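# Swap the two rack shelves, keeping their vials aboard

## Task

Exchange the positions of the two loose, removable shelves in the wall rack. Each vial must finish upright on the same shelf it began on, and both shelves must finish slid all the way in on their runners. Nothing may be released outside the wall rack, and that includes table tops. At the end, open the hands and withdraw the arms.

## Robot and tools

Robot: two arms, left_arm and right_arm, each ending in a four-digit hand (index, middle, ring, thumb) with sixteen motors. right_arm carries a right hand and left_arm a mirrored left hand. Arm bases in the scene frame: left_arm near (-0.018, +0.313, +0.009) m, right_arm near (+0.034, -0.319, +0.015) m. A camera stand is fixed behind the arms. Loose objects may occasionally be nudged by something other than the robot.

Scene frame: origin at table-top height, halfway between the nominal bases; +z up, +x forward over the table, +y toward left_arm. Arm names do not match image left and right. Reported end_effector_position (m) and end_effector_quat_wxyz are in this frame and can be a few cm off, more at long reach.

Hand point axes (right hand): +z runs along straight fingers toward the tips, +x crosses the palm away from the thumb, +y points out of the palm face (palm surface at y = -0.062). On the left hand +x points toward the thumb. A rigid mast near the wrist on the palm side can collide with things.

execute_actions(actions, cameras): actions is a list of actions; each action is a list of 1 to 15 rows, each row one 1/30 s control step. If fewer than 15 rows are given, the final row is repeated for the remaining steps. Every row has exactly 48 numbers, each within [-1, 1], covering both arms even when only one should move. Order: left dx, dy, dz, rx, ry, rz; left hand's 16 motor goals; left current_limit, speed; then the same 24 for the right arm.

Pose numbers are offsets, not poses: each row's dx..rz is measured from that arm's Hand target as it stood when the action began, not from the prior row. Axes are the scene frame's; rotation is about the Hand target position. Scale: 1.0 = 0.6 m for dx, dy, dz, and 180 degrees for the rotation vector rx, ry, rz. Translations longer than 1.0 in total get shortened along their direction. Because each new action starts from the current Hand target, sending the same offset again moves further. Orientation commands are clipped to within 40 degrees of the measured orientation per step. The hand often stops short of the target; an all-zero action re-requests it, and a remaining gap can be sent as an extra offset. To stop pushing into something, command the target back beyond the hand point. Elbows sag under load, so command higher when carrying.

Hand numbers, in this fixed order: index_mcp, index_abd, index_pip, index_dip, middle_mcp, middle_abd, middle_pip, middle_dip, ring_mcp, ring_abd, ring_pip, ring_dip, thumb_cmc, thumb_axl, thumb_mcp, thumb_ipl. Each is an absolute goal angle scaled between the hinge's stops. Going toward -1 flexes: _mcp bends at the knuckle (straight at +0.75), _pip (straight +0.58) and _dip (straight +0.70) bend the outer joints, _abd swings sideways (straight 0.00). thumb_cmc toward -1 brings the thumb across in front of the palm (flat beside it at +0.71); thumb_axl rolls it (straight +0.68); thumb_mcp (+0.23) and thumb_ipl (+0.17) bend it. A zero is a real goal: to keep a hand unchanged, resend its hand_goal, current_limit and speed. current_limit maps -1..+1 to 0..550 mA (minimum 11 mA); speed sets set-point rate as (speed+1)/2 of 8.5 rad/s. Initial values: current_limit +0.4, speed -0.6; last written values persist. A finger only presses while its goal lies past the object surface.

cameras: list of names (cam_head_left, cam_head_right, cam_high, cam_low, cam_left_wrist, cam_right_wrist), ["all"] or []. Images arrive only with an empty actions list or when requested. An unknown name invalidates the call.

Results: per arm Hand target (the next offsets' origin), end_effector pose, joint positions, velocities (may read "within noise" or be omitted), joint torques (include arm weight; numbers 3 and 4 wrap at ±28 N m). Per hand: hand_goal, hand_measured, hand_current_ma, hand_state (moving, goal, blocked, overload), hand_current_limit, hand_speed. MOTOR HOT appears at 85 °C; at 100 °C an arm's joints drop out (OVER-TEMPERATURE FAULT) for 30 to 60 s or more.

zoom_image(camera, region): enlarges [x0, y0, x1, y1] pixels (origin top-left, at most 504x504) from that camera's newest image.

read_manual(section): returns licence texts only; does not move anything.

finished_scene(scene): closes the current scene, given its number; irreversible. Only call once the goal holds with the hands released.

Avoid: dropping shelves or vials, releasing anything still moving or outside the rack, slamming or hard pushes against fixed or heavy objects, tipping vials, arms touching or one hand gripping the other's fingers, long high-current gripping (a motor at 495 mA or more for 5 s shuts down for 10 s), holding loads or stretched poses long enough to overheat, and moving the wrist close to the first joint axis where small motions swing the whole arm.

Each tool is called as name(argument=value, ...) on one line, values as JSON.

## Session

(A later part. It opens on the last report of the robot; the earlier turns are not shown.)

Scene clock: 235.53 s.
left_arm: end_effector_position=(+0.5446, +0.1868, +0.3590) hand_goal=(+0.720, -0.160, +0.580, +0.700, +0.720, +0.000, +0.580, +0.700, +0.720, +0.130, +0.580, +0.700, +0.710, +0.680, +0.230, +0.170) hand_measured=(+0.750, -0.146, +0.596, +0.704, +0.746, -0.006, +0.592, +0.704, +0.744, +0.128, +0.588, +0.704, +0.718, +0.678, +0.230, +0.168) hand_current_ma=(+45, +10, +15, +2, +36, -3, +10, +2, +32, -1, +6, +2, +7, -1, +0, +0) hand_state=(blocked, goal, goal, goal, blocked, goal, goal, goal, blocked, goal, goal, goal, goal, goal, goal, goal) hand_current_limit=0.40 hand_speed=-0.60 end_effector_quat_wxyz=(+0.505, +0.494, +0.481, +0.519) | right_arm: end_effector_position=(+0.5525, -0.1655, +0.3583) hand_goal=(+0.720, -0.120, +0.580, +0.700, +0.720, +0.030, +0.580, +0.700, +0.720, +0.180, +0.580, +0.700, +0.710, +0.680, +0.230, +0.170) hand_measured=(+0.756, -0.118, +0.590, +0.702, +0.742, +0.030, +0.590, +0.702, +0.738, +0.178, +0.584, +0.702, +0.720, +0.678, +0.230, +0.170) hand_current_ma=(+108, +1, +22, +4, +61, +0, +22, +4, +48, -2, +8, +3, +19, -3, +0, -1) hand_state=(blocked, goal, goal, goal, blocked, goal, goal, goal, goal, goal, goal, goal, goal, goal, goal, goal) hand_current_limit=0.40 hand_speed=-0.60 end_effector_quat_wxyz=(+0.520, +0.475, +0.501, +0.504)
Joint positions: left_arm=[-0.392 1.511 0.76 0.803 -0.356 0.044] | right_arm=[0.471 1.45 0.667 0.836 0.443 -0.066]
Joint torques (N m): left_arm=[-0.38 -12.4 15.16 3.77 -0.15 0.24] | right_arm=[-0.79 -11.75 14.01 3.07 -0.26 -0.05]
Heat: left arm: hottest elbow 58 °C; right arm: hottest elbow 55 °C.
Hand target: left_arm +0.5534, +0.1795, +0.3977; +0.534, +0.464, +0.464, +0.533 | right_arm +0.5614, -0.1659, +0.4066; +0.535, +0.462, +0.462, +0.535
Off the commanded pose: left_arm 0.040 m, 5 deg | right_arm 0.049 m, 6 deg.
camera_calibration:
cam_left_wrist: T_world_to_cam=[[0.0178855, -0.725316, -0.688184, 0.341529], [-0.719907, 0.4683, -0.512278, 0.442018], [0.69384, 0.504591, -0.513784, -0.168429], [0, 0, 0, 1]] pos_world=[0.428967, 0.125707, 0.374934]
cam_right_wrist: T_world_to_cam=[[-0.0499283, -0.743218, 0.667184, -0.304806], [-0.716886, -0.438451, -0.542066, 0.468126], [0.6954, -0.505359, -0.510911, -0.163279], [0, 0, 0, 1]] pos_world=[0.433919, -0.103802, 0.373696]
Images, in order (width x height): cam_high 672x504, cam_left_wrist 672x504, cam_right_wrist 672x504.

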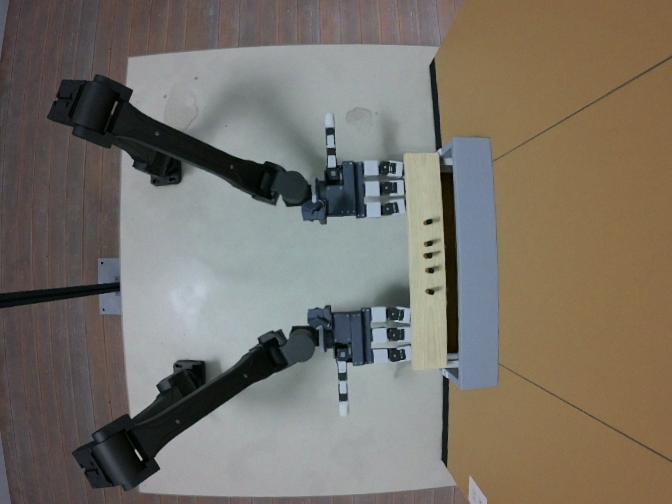

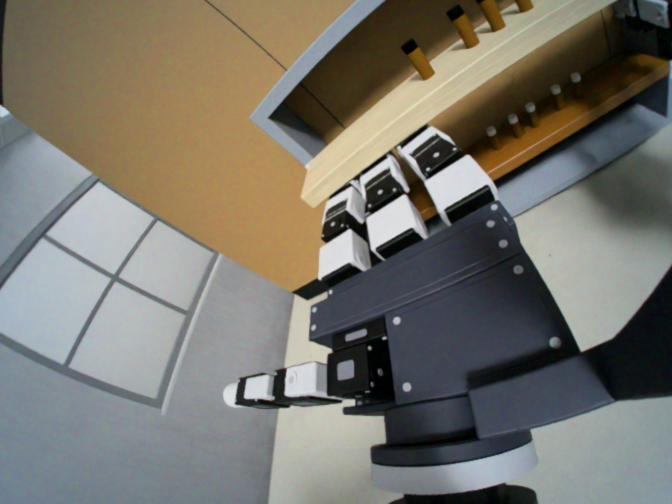

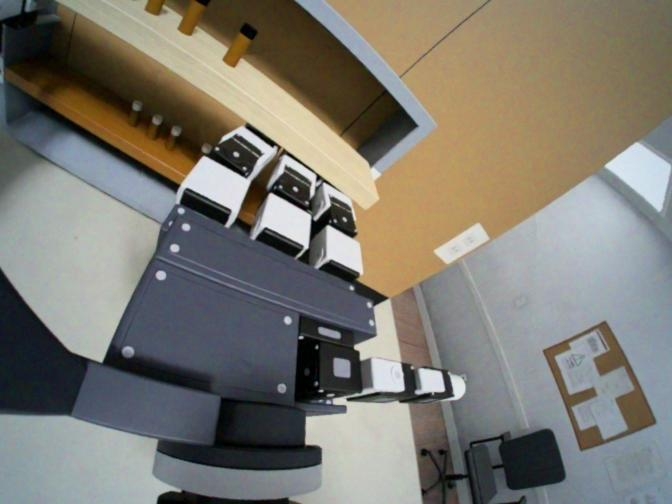

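execute_actions(actions=[], cameras=["cam_high", "cam_left_wrist", "cam_right_wrist"])

zoom_image(camera="cam_left_wrist", region=[240, 100, 360, 220])

zoom_image(camera="cam_right_wrist", region=[320, 100, 440, 220])

zoom_image(camera="cam_high", region=[390, 120, 490, 200])

zoom_image(camera="cam_high", region=[390, 320, 490, 400])

Scene clock: 236.50 s.
left_arm: end_effector_position=(+0.5446, +0.1868, +0.3590) hand_goal=(+0.720, -0.160, +0.580, +0.700, +0.720, +0.000, +0.580, +0.700, +0.720, +0.130, +0.580, +0.700, +0.710, +0.680, +0.230, +0.170) hand_measured=(+0.750, -0.146, +0.596, +0.704, +0.746, -0.006, +0.592, +0.704, +0.744, +0.128, +0.588, +0.704, +0.718, +0.678, +0.230, +0.168) hand_current_ma=(+45, +10, +15, +2, +36, -3, +10, +2, +32, -1, +6, +2, +7, -1, +0, +0) hand_state=(blocked, goal, goal, goal, blocked, goal, goal, goal, blocked, goal, goal, goal, goal, goal, goal, goal) hand_current_limit=0.40 hand_speed=-0.60 end_effector_quat_wxyz=(+0.505, +0.494, +0.481, +0.519) | right_arm: end_effector_position=(+0.5525, -0.1655, +0.3583) hand_goal=(+0.720, -0.120, +0.580, +0.700, +0.720, +0.030, +0.580, +0.700, +0.720, +0.180, +0.580, +0.700, +0.710, +0.680, +0.230, +0.170) hand_measured=(+0.756, -0.118, +0.590, +0.702, +0.742, +0.030, +0.590, +0.702, +0.738, +0.178, +0.584, +0.702, +0.720, +0.678, +0.230, +0.170) hand_current_ma=(+108, +1, +22, +4, +61, +0, +22, +4, +48, -2, +8, +3, +19, -3, +0, -1) hand_state=(blocked, goal, goal, goal, blocked, goal, goal, goal, goal, goal, goal, goal, goal, goal, goal, goal) hand_current_limit=0.40 hand_speed=-0.60 end_effector_quat_wxyz=(+0.520, +0.475, +0.501, +0.504)
Joint positions: left_arm=[-0.392 1.511 0.76 0.803 -0.356 0.044] | right_arm=[0.471 1.45 0.667 0.836 0.443 -0.066]
Joint velocities: within noise
Joint torques (N m): left_arm=[-0.26 -12.45 15.15 3.78 -0.16 0.23] | right_arm=[-0.79 -11.75 13.97 3.02 -0.28 -0.03]
Heat: left arm: hottest elbow 58 °C; right arm: hottest elbow 55 °C.
Hand target: left_arm +0.5534, +0.1795, +0.3977; +0.534, +0.464, +0.464, +0.533 | right_arm +0.5614, -0.1659, +0.4066; +0.535, +0.462, +0.462, +0.535
Off the commanded pose: left_arm 0.040 m, 5 deg | right_arm 0.049 m, 6 deg.
camera_calibration:
cam_left_wrist: T_world_to_cam=[[0.0178855, -0.725316, -0.688184, 0.341529], [-0.719907, 0.4683, -0.512278, 0.442018], [0.69384, 0.504591, -0.513784, -0.168429], [0, 0, 0, 1]] pos_world=[0.428967, 0.125707, 0.374934]
cam_right_wrist: T_world_to_cam=[[-0.0499283, -0.743218, 0.667184, -0.304806], [-0.716886, -0.438451, -0.542066, 0.468126], [0.6954, -0.505359, -0.510911, -0.163279], [0, 0, 0, 1]] pos_world=[0.433919, -0.103802, 0.373696]
Images, in order (width x height): cam_high 672x504, cam_left_wrist 672x504, cam_right_wrist 672x504.

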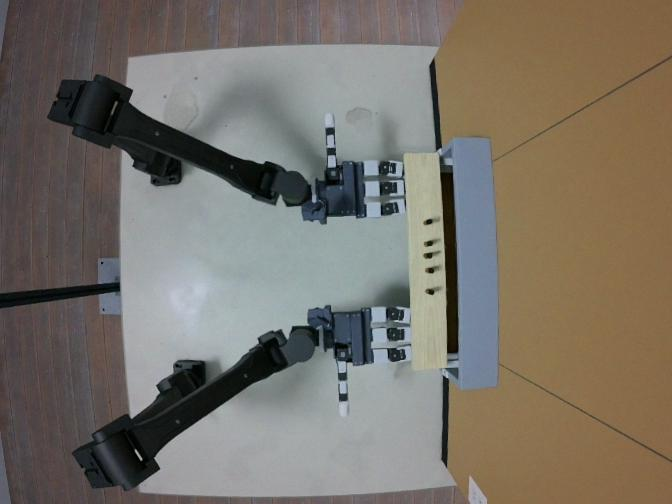

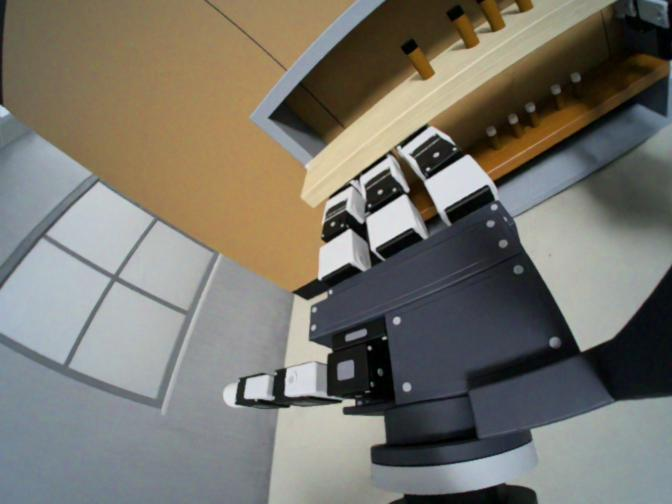

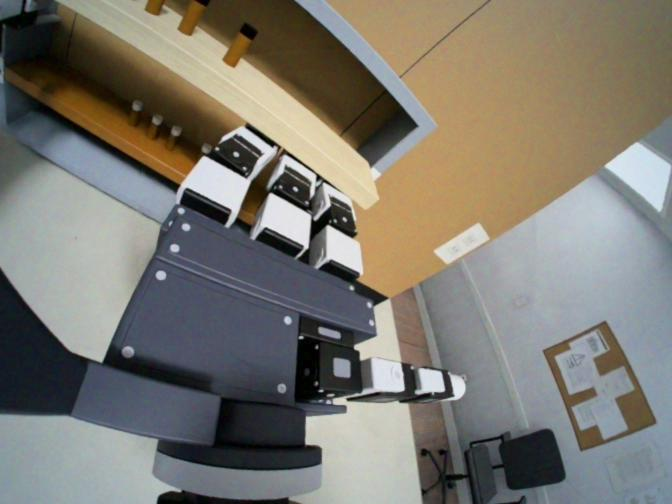

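Scaled by 4.200 from the camera's 672x504 image, which has a finer 960x720 frame.

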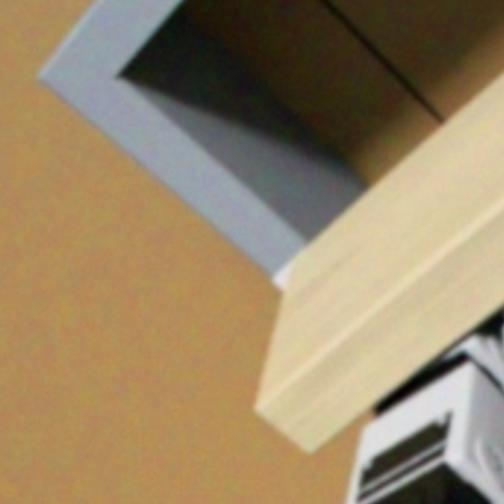

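Scaled by 4.200 from the camera's 672x504 image, which has a finer 960x720 frame.

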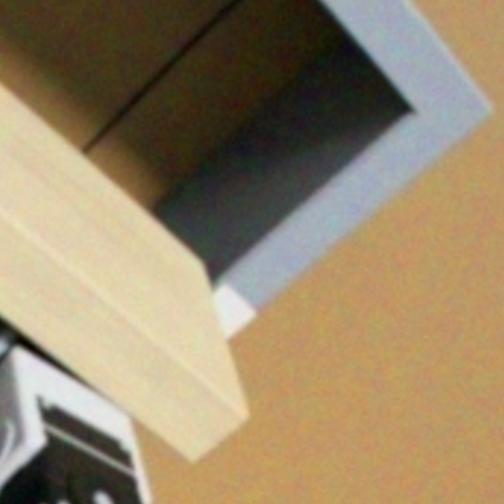

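Scaled by 5.040.

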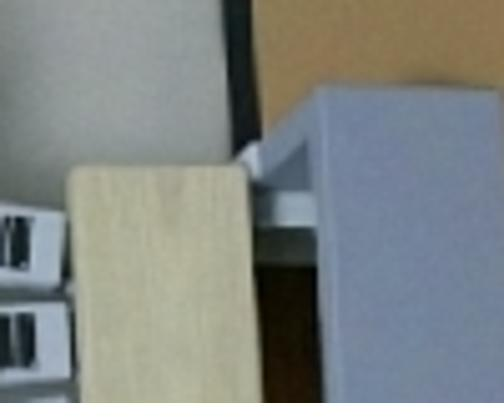

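Scaled by 5.040.

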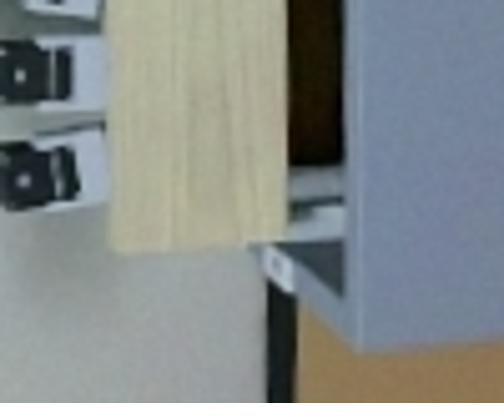

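execute_actions(actions=[[[0.003,-0.003,0.002,0,0,0,0.72,-0.16,0.58,0.7,0.72,0,0.58,0.7,0.72,0.13,0.58,0.7,0.71,0.68,0.23,0.17,0.4,-0.6,0.0,-0.003,0.0,0,0,0,0.72,-0.12,0.58,0.7,0.72,0.03,0.58,0.7,0.72,0.18,0.58,0.7,0.71,0.68,0.23,0.17,0.4,-0.6]],[[0.003,-0.001,0.002,0,0,0,0.72,-0.16,0.58,0.7,0.72,0,0.58,0.7,0.72,0.13,0.58,0.7,0.71,0.68,0.23,0.17,0.4,-0.6,0.0,-0.003,0.0,0,0,0,0.72,-0.12,0.58,0.7,0.72,0.03,0.58,0.7,0.72,0.18,0.58,0.7,0.71,0.68,0.23,0.17,0.4,-0.6]]], cameras=["cam_high", "cam_left_wrist", "cam_right_wrist"])

zoom_image(camera="cam_left_wrist", region=[240, 100, 360, 220])

zoom_image(camera="cam_right_wrist", region=[320, 100, 440, 220])

zoom_image(camera="cam_high", region=[390, 120, 490, 200])

zoom_image(camera="cam_high", region=[390, 320, 490, 400])

Scene clock: 239.97 s.
left_arm: end_effector_position=(+0.5475, +0.1854, +0.3620) hand_goal=(+0.720, -0.160, +0.580, +0.700, +0.720, +0.000, +0.580, +0.700, +0.720, +0.130, +0.580, +0.700, +0.710, +0.680, +0.230, +0.170) hand_measured=(+0.750, -0.148, +0.596, +0.704, +0.746, -0.006, +0.592, +0.706, +0.746, +0.128, +0.590, +0.704, +0.718, +0.678, +0.230, +0.168) hand_current_ma=(+45, +8, +15, +2, +37, -3, +11, +3, +37, +0, +9, +2, +7, -1, +0, +0) hand_state=(blocked, goal, goal, goal, blocked, goal, goal, goal, blocked, goal, goal, goal, goal, goal, goal, goal) hand_current_limit=0.40 hand_speed=-0.60 end_effector_quat_wxyz=(+0.507, +0.491, +0.481, +0.520) | right_arm: end_effector_position=(+0.5538, -0.1682, +0.3584) hand_goal=(+0.720, -0.120, +0.580, +0.700, +0.720, +0.030, +0.580, +0.700, +0.720, +0.180, +0.580, +0.700, +0.710, +0.680, +0.230, +0.170) hand_measured=(+0.756, -0.120, +0.590, +0.702, +0.742, +0.030, +0.590, +0.702, +0.738, +0.178, +0.584, +0.702, +0.720, +0.678, +0.230, +0.170) hand_current_ma=(+108, +1, +22, +4, +61, +0, +22, +4, +48, -2, +8, +3, +19, -3, +0, -1) hand_state=(blocked, goal, goal, goal, blocked, goal, goal, goal, goal, goal, goal, goal, goal, goal, goal, goal) hand_current_limit=0.40 hand_speed=-0.60 end_effector_quat_wxyz=(+0.520, +0.474, +0.501, +0.504)
Joint positions: left_arm=[-0.394 1.517 0.773 0.803 -0.359 0.044] | right_arm=[0.463 1.45 0.667 0.836 0.435 -0.066]
Joint torques (N m): left_arm=[-0.38 -12.63 15.35 3.4 -0.16 0.24] | right_arm=[-0.79 -11.87 13.65 3.04 -0.26 -0.03]
Heat: left arm: hottest elbow 59 °C; right arm: hottest elbow 55 °C.
Hand target: left_arm +0.5570, +0.1772, +0.4001; +0.534, +0.464, +0.464, +0.533 | right_arm +0.5614, -0.1695, +0.4066; +0.535, +0.462, +0.462, +0.535
Off the commanded pose: left_arm 0.040 m, 5 deg | right_arm 0.049 m, 6 deg.
camera_calibration:
cam_left_wrist: T_world_to_cam=[[0.0228193, -0.726905, -0.686359, 0.339362], [-0.717345, 0.466286, -0.517681, 0.447281], [0.696344, 0.504169, -0.510801, -0.17055], [0, 0, 0, 1]] pos_world=[0.431872, 0.124109, 0.377356]
cam_right_wrist: T_world_to_cam=[[-0.0498033, -0.742965, 0.667475, -0.306891], [-0.716689, -0.438873, -0.541984, 0.467616], [0.695612, -0.505365, -0.510618, -0.165851], [0, 0, 0, 1]] pos_world=[0.435219, -0.106601, 0.373596]
Images, in order (width x height): cam_high 672x504, cam_left_wrist 672x504, cam_right_wrist 672x504.

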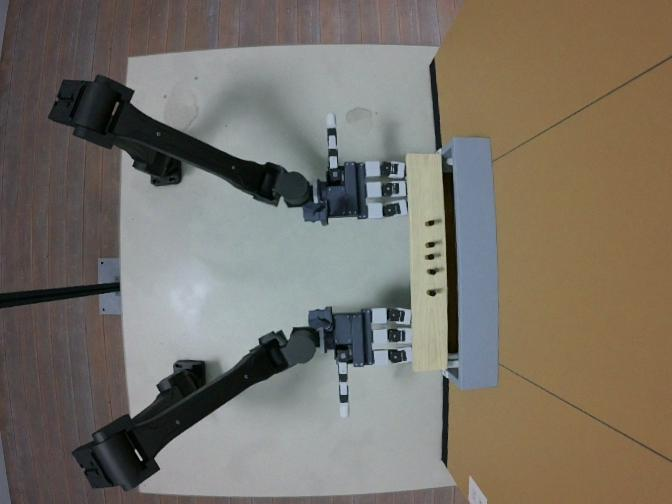

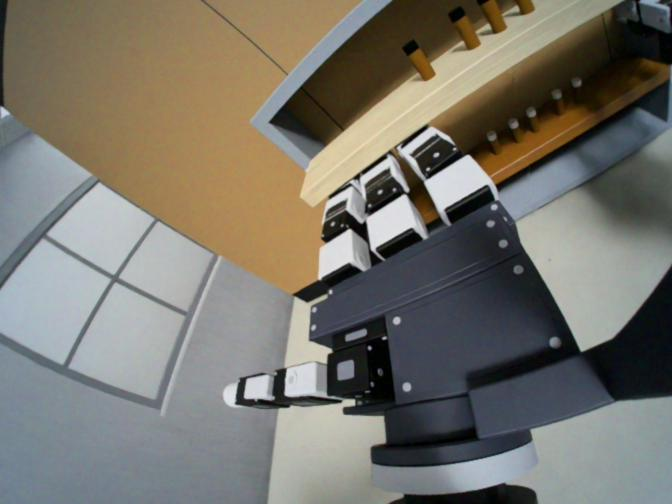

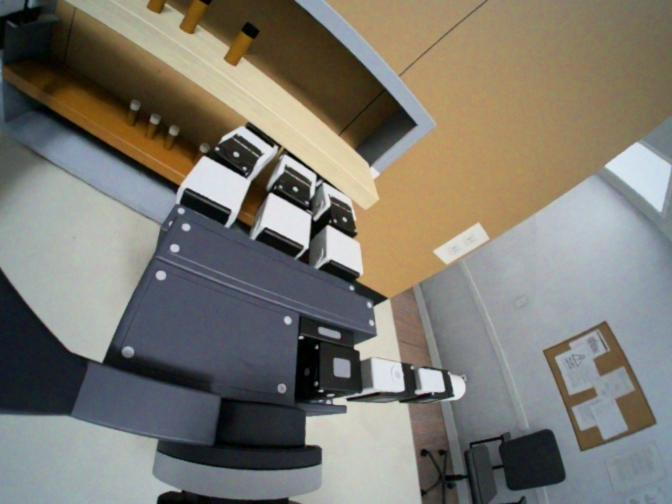

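Scaled by 4.200 from the camera's 672x504 image, which has a finer 960x720 frame.

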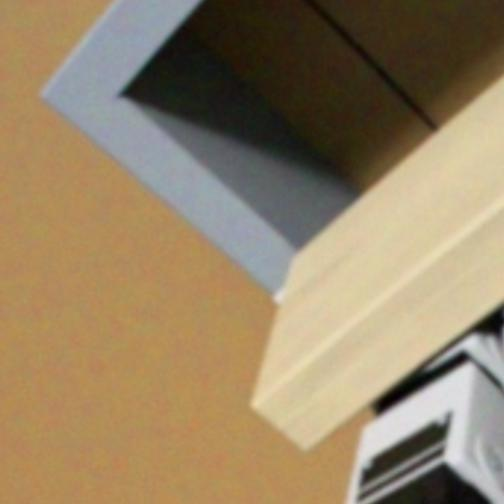

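Scaled by 4.200 from the camera's 672x504 image, which has a finer 960x720 frame.

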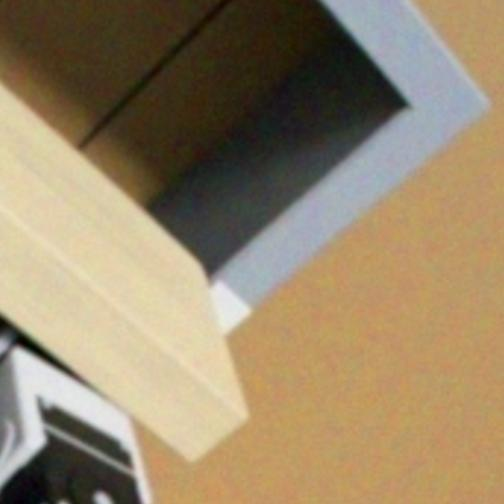

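Scaled by 5.040.

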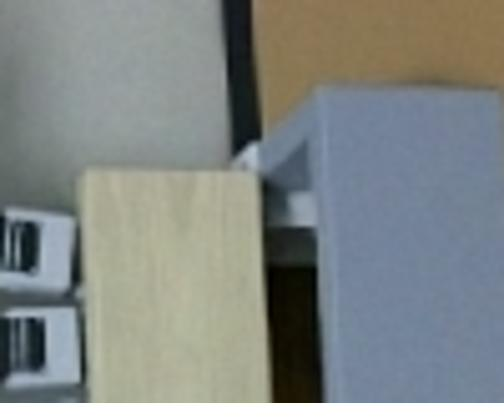

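Scaled by 5.040.

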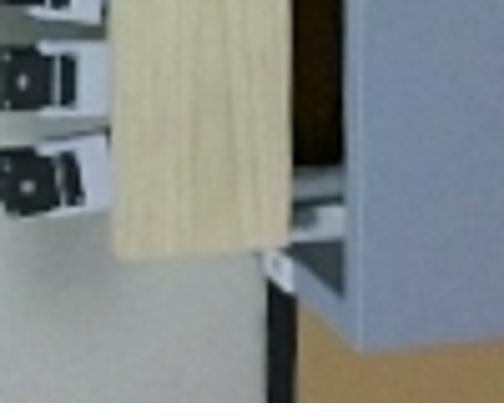

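execute_actions(actions=[[[0.006,-0.002,0.0,0,0,0,0.72,-0.16,0.58,0.7,0.72,0,0.58,0.7,0.72,0.13,0.58,0.7,0.71,0.68,0.23,0.17,0.4,-0.6,0.005,-0.005,0.002,0,0,0,0.72,-0.12,0.58,0.7,0.72,0.03,0.58,0.7,0.72,0.18,0.58,0.7,0.71,0.68,0.23,0.17,0.4,-0.6]]], cameras=["cam_high", "cam_left_wrist", "cam_right_wrist"])

zoom_image(camera="cam_left_wrist", region=[240, 100, 360, 220])

zoom_image(camera="cam_right_wrist", region=[320, 100, 440, 220])

zoom_image(camera="cam_high", region=[390, 120, 490, 200])

zoom_image(camera="cam_high", region=[390, 320, 490, 400])

Scene clock: 242.00 s.
left_arm: end_effector_position=(+0.5511, +0.1839, +0.3621) hand_goal=(+0.720, -0.160, +0.580, +0.700, +0.720, +0.000, +0.580, +0.700, +0.720, +0.130, +0.580, +0.700, +0.710, +0.680, +0.230, +0.170) hand_measured=(+0.750, -0.152, +0.596, +0.704, +0.746, -0.006, +0.592, +0.706, +0.746, +0.128, +0.592, +0.704, +0.718, +0.678, +0.230, +0.168) hand_current_ma=(+45, +4, +15, +2, +38, -3, +11, +3, +37, +0, +9, +2, +7, -1, +0, +0) hand_state=(blocked, goal, goal, goal, blocked, goal, goal, goal, blocked, goal, goal, goal, goal, goal, goal, goal) hand_current_limit=0.40 hand_speed=-0.60 end_effector_quat_wxyz=(+0.507, +0.491, +0.481, +0.520) | right_arm: end_effector_position=(+0.5554, -0.1713, +0.3584) hand_goal=(+0.720, -0.120, +0.580, +0.700, +0.720, +0.030, +0.580, +0.700, +0.720, +0.180, +0.580, +0.700, +0.710, +0.680, +0.230, +0.170) hand_measured=(+0.756, -0.120, +0.590, +0.702, +0.742, +0.030, +0.590, +0.702, +0.738, +0.178, +0.584, +0.702, +0.720, +0.678, +0.230, +0.170) hand_current_ma=(+108, -1, +22, +4, +60, +0, +21, +4, +48, -2, +8, +3, +19, -3, +0, -1) hand_state=(blocked, goal, goal, goal, blocked, goal, goal, goal, goal, goal, goal, goal, goal, goal, goal, goal) hand_current_limit=0.40 hand_speed=-0.60 end_effector_quat_wxyz=(+0.520, +0.474, +0.501, +0.504)
Joint positions: left_arm=[-0.394 1.527 0.783 0.803 -0.359 0.044] | right_arm=[0.454 1.45 0.667 0.836 0.424 -0.066]
Joint torques (N m): left_arm=[-0.5 -13.04 15.32 3.34 -0.11 0.23] | right_arm=[-0.79 -12.1 14.06 2.93 -0.2 0]
Heat: left arm: hottest elbow 59 °C; right arm: hottest elbow 55 °C.
Hand target: left_arm +0.5606, +0.1760, +0.4001; +0.534, +0.464, +0.464, +0.533 | right_arm +0.5644, -0.1724, +0.4078; +0.535, +0.462, +0.462, +0.536
Off the commanded pose: left_arm 0.040 m, 5 deg | right_arm 0.050 m, 6 deg.
camera_calibration:
cam_left_wrist: T_world_to_cam=[[0.0236492, -0.727207, -0.68601, 0.337812], [-0.716742, 0.466041, -0.518736, 0.450614], [0.696938, 0.50396, -0.510198, -0.17274], [0, 0, 0, 1]] pos_world=[0.435374, 0.122709, 0.37736]
cam_right_wrist: T_world_to_cam=[[-0.0488793, -0.742685, 0.667855, -0.309706], [-0.715852, -0.440253, -0.541972, 0.466765], [0.696539, -0.504576, -0.510133, -0.169009], [0, 0, 0, 1]] pos_world=[0.436718, -0.109797, 0.373596]
Images, in order (width x height): cam_high 672x504, cam_left_wrist 672x504, cam_right_wrist 672x504.

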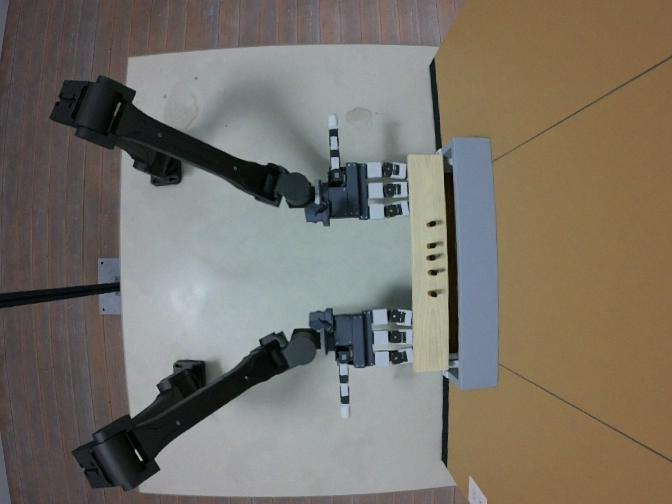

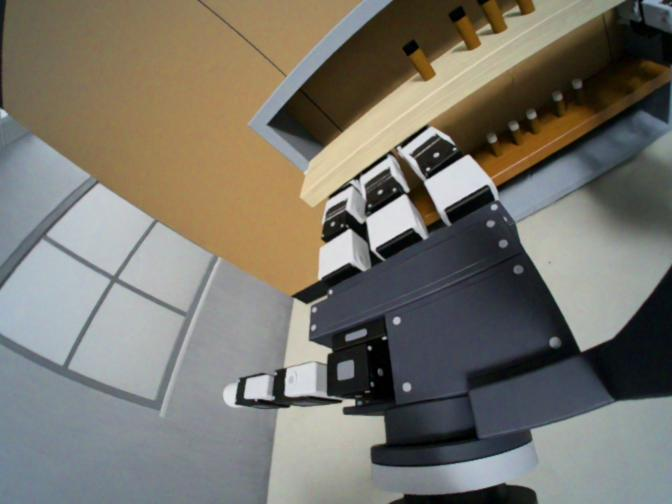

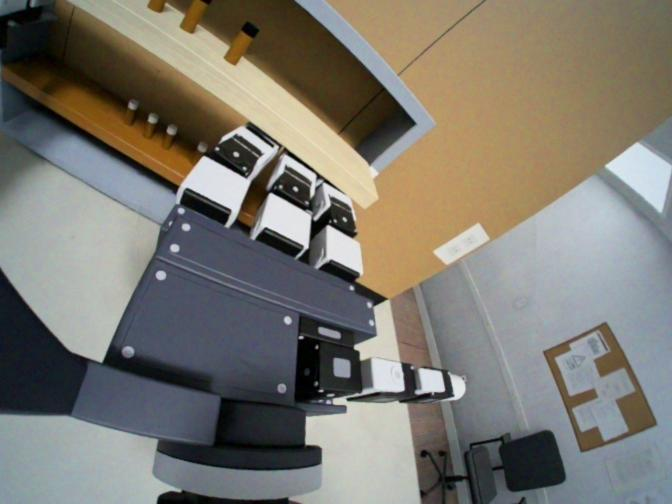

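Scaled by 4.200 from the camera's 672x504 image, which has a finer 960x720 frame.

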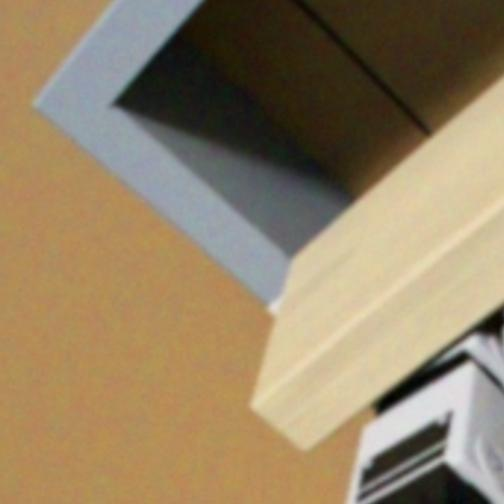

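Scaled by 4.200 from the camera's 672x504 image, which has a finer 960x720 frame.

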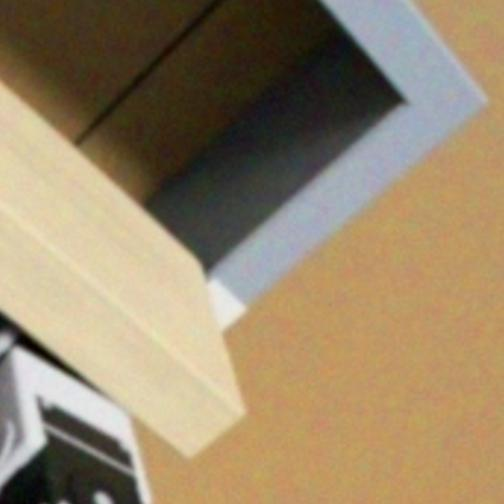

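Scaled by 5.040.

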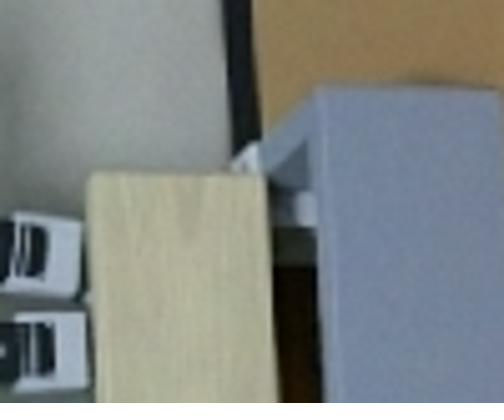

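Scaled by 5.040.

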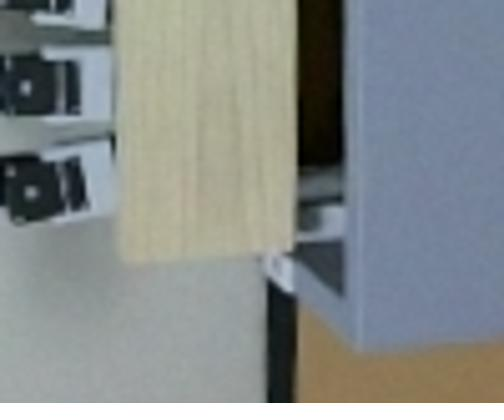

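execute_actions(actions=[[[0.006,0.006,0.0,0,0,0,0.72,-0.16,0.58,0.7,0.72,0,0.58,0.7,0.72,0.13,0.58,0.7,0.71,0.68,0.23,0.17,0.4,-0.6,0.006,0.003,0.002,0,0,0,0.72,-0.12,0.58,0.7,0.72,0.03,0.58,0.7,0.72,0.18,0.58,0.7,0.71,0.68,0.23,0.17,0.4,-0.6]],[[0.006,0.0,0.0,0,0,0,0.72,-0.16,0.58,0.7,0.72,0,0.58,0.7,0.72,0.13,0.58,0.7,0.71,0.68,0.23,0.17,0.4,-0.6,0.006,0.0,0.0,0,0,0,0.72,-0.12,0.58,0.7,0.72,0.03,0.58,0.7,0.72,0.18,0.58,0.7,0.71,0.68,0.23,0.17,0.4,-0.6]]], cameras=["cam_high", "cam_left_wrist", "cam_right_wrist"])

zoom_image(camera="cam_left_wrist", region=[240, 100, 360, 220])

zoom_image(camera="cam_right_wrist", region=[320, 100, 440, 220])

zoom_image(camera="cam_high", region=[390, 120, 490, 200])

zoom_image(camera="cam_high", region=[390, 320, 490, 400])

Scene clock: 244.13 s.
left_arm: end_effector_position=(+0.5566, +0.1808, +0.3660) hand_goal=(+0.720, -0.160, +0.580, +0.700, +0.720, +0.000, +0.580, +0.700, +0.720, +0.130, +0.580, +0.700, +0.710, +0.680, +0.230, +0.170) hand_measured=(+0.750, -0.152, +0.596, +0.704, +0.746, -0.006, +0.592, +0.706, +0.746, +0.128, +0.590, +0.704, +0.718, +0.678, +0.230, +0.168) hand_current_ma=(+45, +4, +15, +2, +38, -3, +11, +3, +35, +0, +7, +2, +7, -1, +0, +0) hand_state=(blocked, goal, goal, goal, blocked, goal, goal, goal, blocked, goal, goal, goal, goal, goal, goal, goal) hand_current_limit=0.40 hand_speed=-0.60 end_effector_quat_wxyz=(+0.512, +0.490, +0.478, +0.520) | right_arm: end_effector_position=(+0.5586, -0.1721, +0.3669) hand_goal=(+0.720, -0.120, +0.580, +0.700, +0.720, +0.030, +0.580, +0.700, +0.720, +0.180, +0.580, +0.700, +0.710, +0.680, +0.230, +0.170) hand_measured=(+0.756, -0.120, +0.590, +0.702, +0.744, +0.030, +0.592, +0.702, +0.738, +0.178, +0.584, +0.702, +0.720, +0.678, +0.230, +0.170) hand_current_ma=(+108, +0, +22, +4, +62, +0, +24, +4, +48, -2, +8, +3, +19, -3, +0, -1) hand_state=(blocked, goal, goal, goal, blocked, goal, goal, goal, goal, goal, goal, goal, goal, goal, goal, goal) hand_current_limit=0.40 hand_speed=-0.60 end_effector_quat_wxyz=(+0.523, +0.472, +0.495, +0.509)
Joint positions: left_arm=[-0.394 1.538 0.804 0.803 -0.353 0.044] | right_arm=[0.45 1.45 0.684 0.836 0.423 -0.066]
Joint torques (N m): left_arm=[0.67 -12.92 15.16 3.21 0.13 0.22] | right_arm=[-0.67 -10.87 14.56 2.58 -0.28 0]
Heat: left arm: hottest elbow 60 °C; right arm: hottest elbow 56 °C.
Hand target: left_arm +0.5678, +0.1796, +0.4002; +0.534, +0.464, +0.464, +0.533 | right_arm +0.5715, -0.1706, +0.4090; +0.535, +0.462, +0.462, +0.536
Off the commanded pose: left_arm 0.036 m, 4 deg | right_arm 0.044 m, 5 deg.
camera_calibration:
cam_left_wrist: T_world_to_cam=[[0.0246419, -0.729211, -0.683846, 0.337056], [-0.709395, 0.469225, -0.525915, 0.456073], [0.70438, 0.498076, -0.505736, -0.17768], [0, 0, 0, 1]] pos_world=[0.440385, 0.120282, 0.380491]
cam_right_wrist: T_world_to_cam=[[-0.0614985, -0.747318, 0.661614, -0.307276], [-0.708587, -0.43415, -0.556253, 0.475591], [0.702938, -0.50302, -0.502841, -0.173267], [0, 0, 0, 1]] pos_world=[0.439897, -0.110312, 0.380722]
Images, in order (width x height): cam_high 672x504, cam_left_wrist 672x504, cam_right_wrist 672x504.

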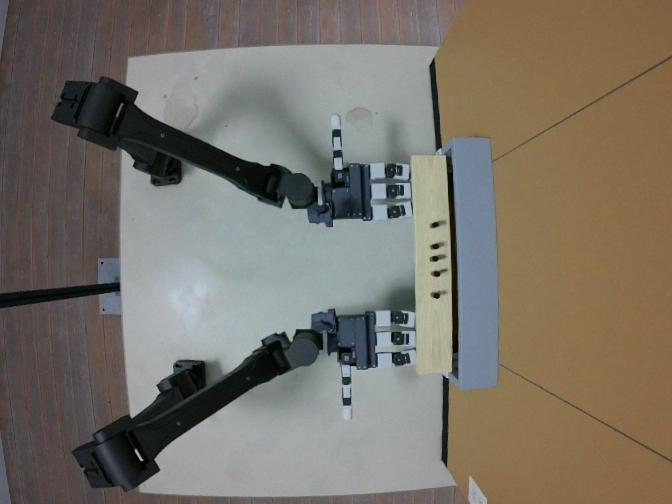

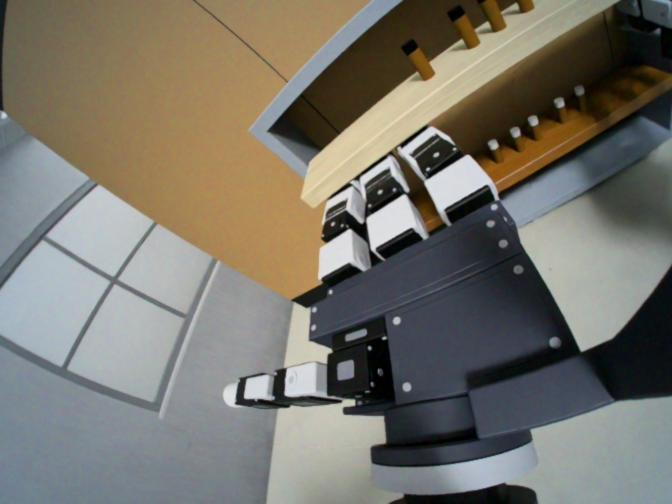

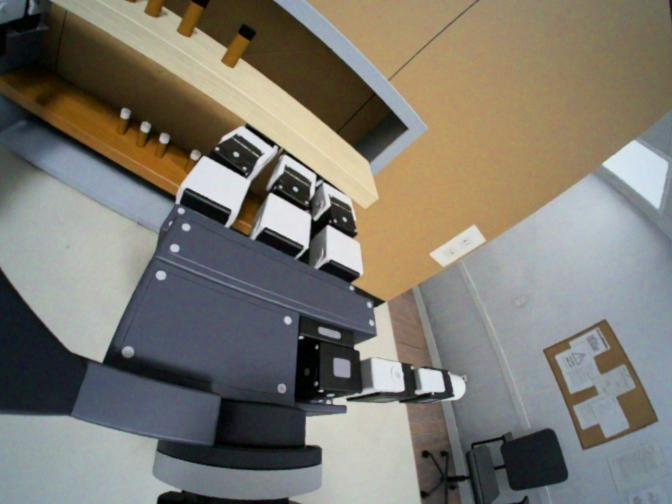

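Scaled by 4.200 from the camera's 672x504 image, which has a finer 960x720 frame.

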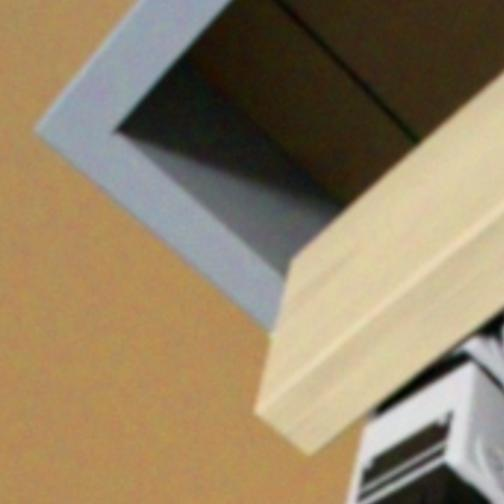

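Scaled by 4.200 from the camera's 672x504 image, which has a finer 960x720 frame.

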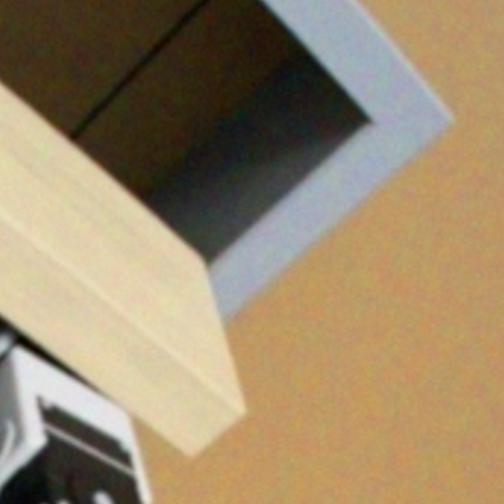

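Scaled by 5.040.

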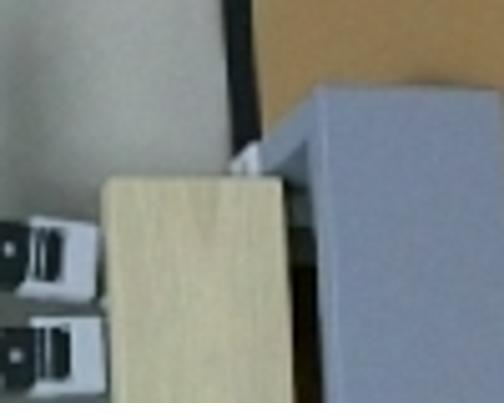

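Scaled by 5.040.

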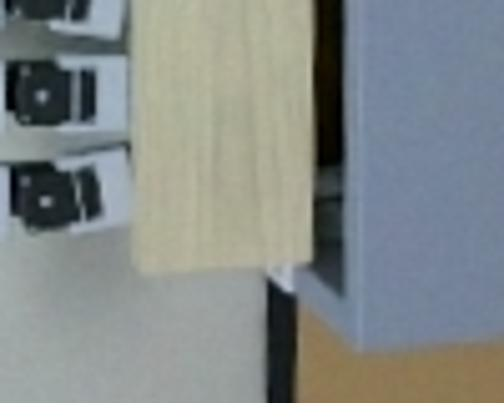

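execute_actions(actions=[[[0.004,0.004,-0.005,0,0,0,0.72,-0.16,0.58,0.7,0.72,0,0.58,0.7,0.72,0.13,0.58,0.7,0.71,0.68,0.23,0.17,0.4,-0.6,0.005,0.003,-0.007,0,0,0,0.72,-0.12,0.58,0.7,0.72,0.03,0.58,0.7,0.72,0.18,0.58,0.7,0.71,0.68,0.23,0.17,0.4,-0.6]],[[0.004,0.003,-0.004,0,0,0,0.72,-0.16,0.58,0.7,0.72,0,0.58,0.7,0.72,0.13,0.58,0.7,0.71,0.68,0.23,0.17,0.4,-0.6,0.005,0.0025,-0.005,0,0,0,0.72,-0.12,0.58,0.7,0.72,0.03,0.58,0.7,0.72,0.18,0.58,0.7,0.71,0.68,0.23,0.17,0.4,-0.6]]], cameras=["cam_high", "cam_left_wrist", "cam_right_wrist"])

zoom_image(camera="cam_left_wrist", region=[240, 100, 360, 220])

zoom_image(camera="cam_right_wrist", region=[320, 100, 440, 220])

zoom_image(camera="cam_high", region=[390, 120, 490, 200])

zoom_image(camera="cam_high", region=[390, 320, 490, 400])

Scene clock: 247.27 s.
left_arm: end_effector_position=(+0.5620, +0.1835, +0.3573) hand_goal=(+0.720, -0.160, +0.580, +0.700, +0.720, +0.000, +0.580, +0.700, +0.720, +0.130, +0.580, +0.700, +0.710, +0.680, +0.230, +0.170) hand_measured=(+0.750, -0.154, +0.596, +0.704, +0.746, -0.006, +0.592, +0.706, +0.746, +0.128, +0.590, +0.704, +0.718, +0.678, +0.230, +0.168) hand_current_ma=(+45, +4, +16, +2, +38, -3, +11, +3, +35, +0, +7, +2, +7, -1, +0, +0) hand_state=(blocked, goal, goal, goal, blocked, goal, goal, goal, blocked, goal, goal, goal, goal, goal, goal, goal) hand_current_limit=0.40 hand_speed=-0.60 end_effector_quat_wxyz=(+0.508, +0.495, +0.479, +0.518) | right_arm: end_effector_position=(+0.5661, -0.1691, +0.3573) hand_goal=(+0.720, -0.120, +0.580, +0.700, +0.720, +0.030, +0.580, +0.700, +0.720, +0.180, +0.580, +0.700, +0.710, +0.680, +0.230, +0.170) hand_measured=(+0.756, -0.120, +0.590, +0.702, +0.744, +0.030, +0.592, +0.702, +0.738, +0.178, +0.584, +0.702, +0.720, +0.678, +0.230, +0.170) hand_current_ma=(+108, +0, +22, +4, +62, +0, +24, +4, +48, -2, +8, +3, +19, -3, +0, -1) hand_state=(blocked, goal, goal, goal, blocked, goal, goal, goal, goal, goal, goal, goal, goal, goal, goal, goal) hand_current_limit=0.40 hand_speed=-0.60 end_effector_quat_wxyz=(+0.521, +0.475, +0.501, +0.503)
Joint positions: left_arm=[-0.383 1.556 0.806 0.805 -0.341 0.044] | right_arm=[0.449 1.479 0.695 0.836 0.423 -0.065]
Joint torques (N m): left_arm=[0.97 -13.27 14.99 3.7 0.13 0.21] | right_arm=[-0.44 -10.93 14.32 3.38 -0.24 0.01]
Heat: left arm: hottest elbow 60 °C; right arm: hottest elbow 56 °C.
Hand target: left_arm +0.5725, +0.1839, +0.3948; +0.534, +0.464, +0.464, +0.533 | right_arm +0.5776, -0.1673, +0.4019; +0.535, +0.462, +0.462, +0.536
Off the commanded pose: left_arm 0.039 m, 5 deg | right_arm 0.046 m, 6 deg.
camera_calibration:
cam_left_wrist: T_world_to_cam=[[0.0148714, -0.725407, -0.688159, 0.339298], [-0.715614, 0.472952, -0.514017, 0.45263], [0.698338, 0.5001, -0.512078, -0.182017], [0, 0, 0, 1]] pos_world=[0.445972, 0.123083, 0.372944]
cam_right_wrist: T_world_to_cam=[[-0.0512367, -0.742534, 0.667846, -0.305432], [-0.717856, -0.437526, -0.541529, 0.476211], [0.694303, -0.507164, -0.510615, -0.175021], [0, 0, 0, 1]] pos_world=[0.44772, -0.107203, 0.372495]
Images, in order (width x height): cam_high 672x504, cam_left_wrist 672x504, cam_right_wrist 672x504.

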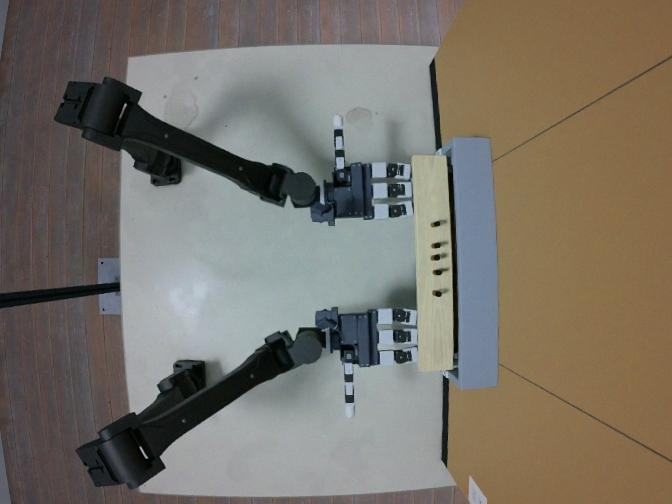

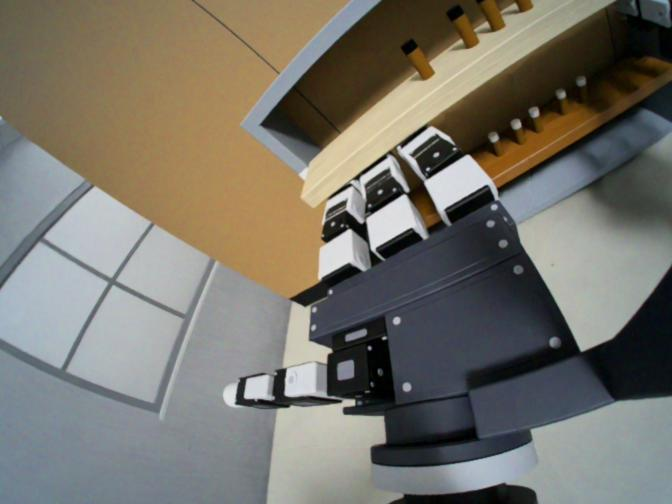

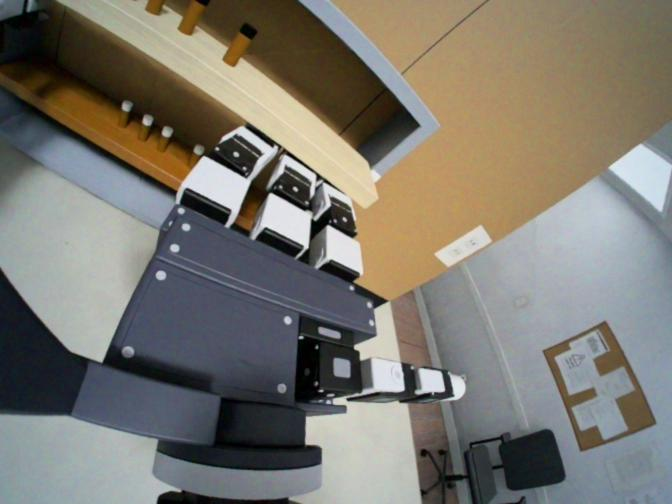

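Scaled by 4.200 from the camera's 672x504 image, which has a finer 960x720 frame.

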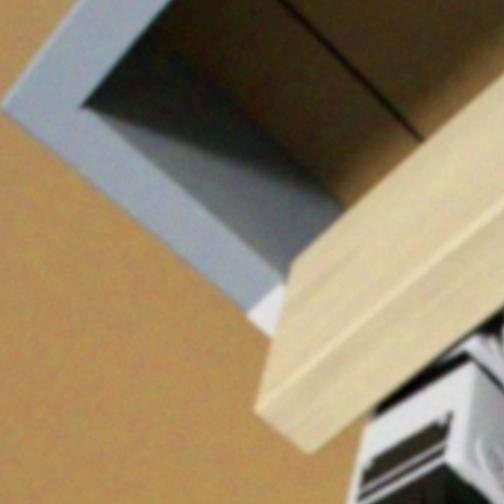

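Scaled by 4.200 from the camera's 672x504 image, which has a finer 960x720 frame.

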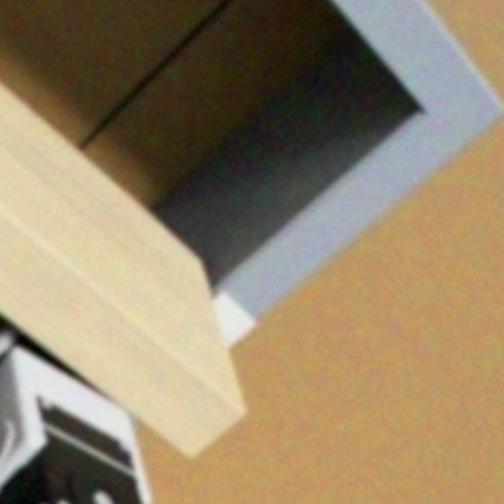

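Scaled by 5.040.

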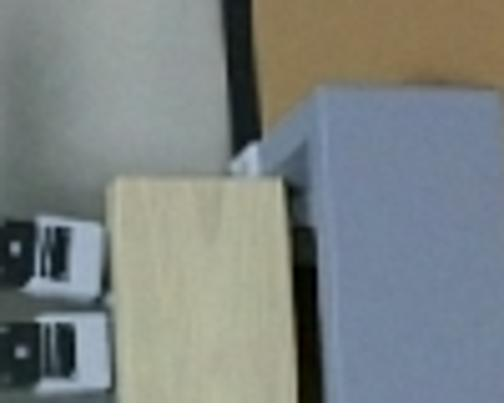

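Scaled by 5.040.

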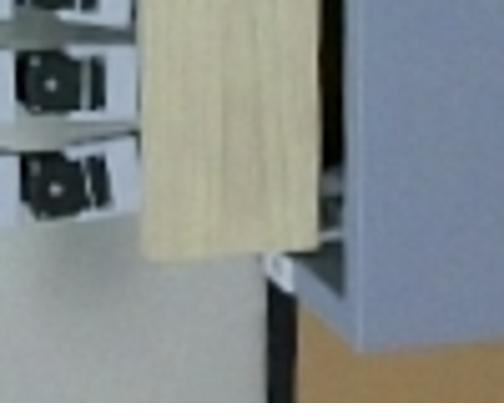

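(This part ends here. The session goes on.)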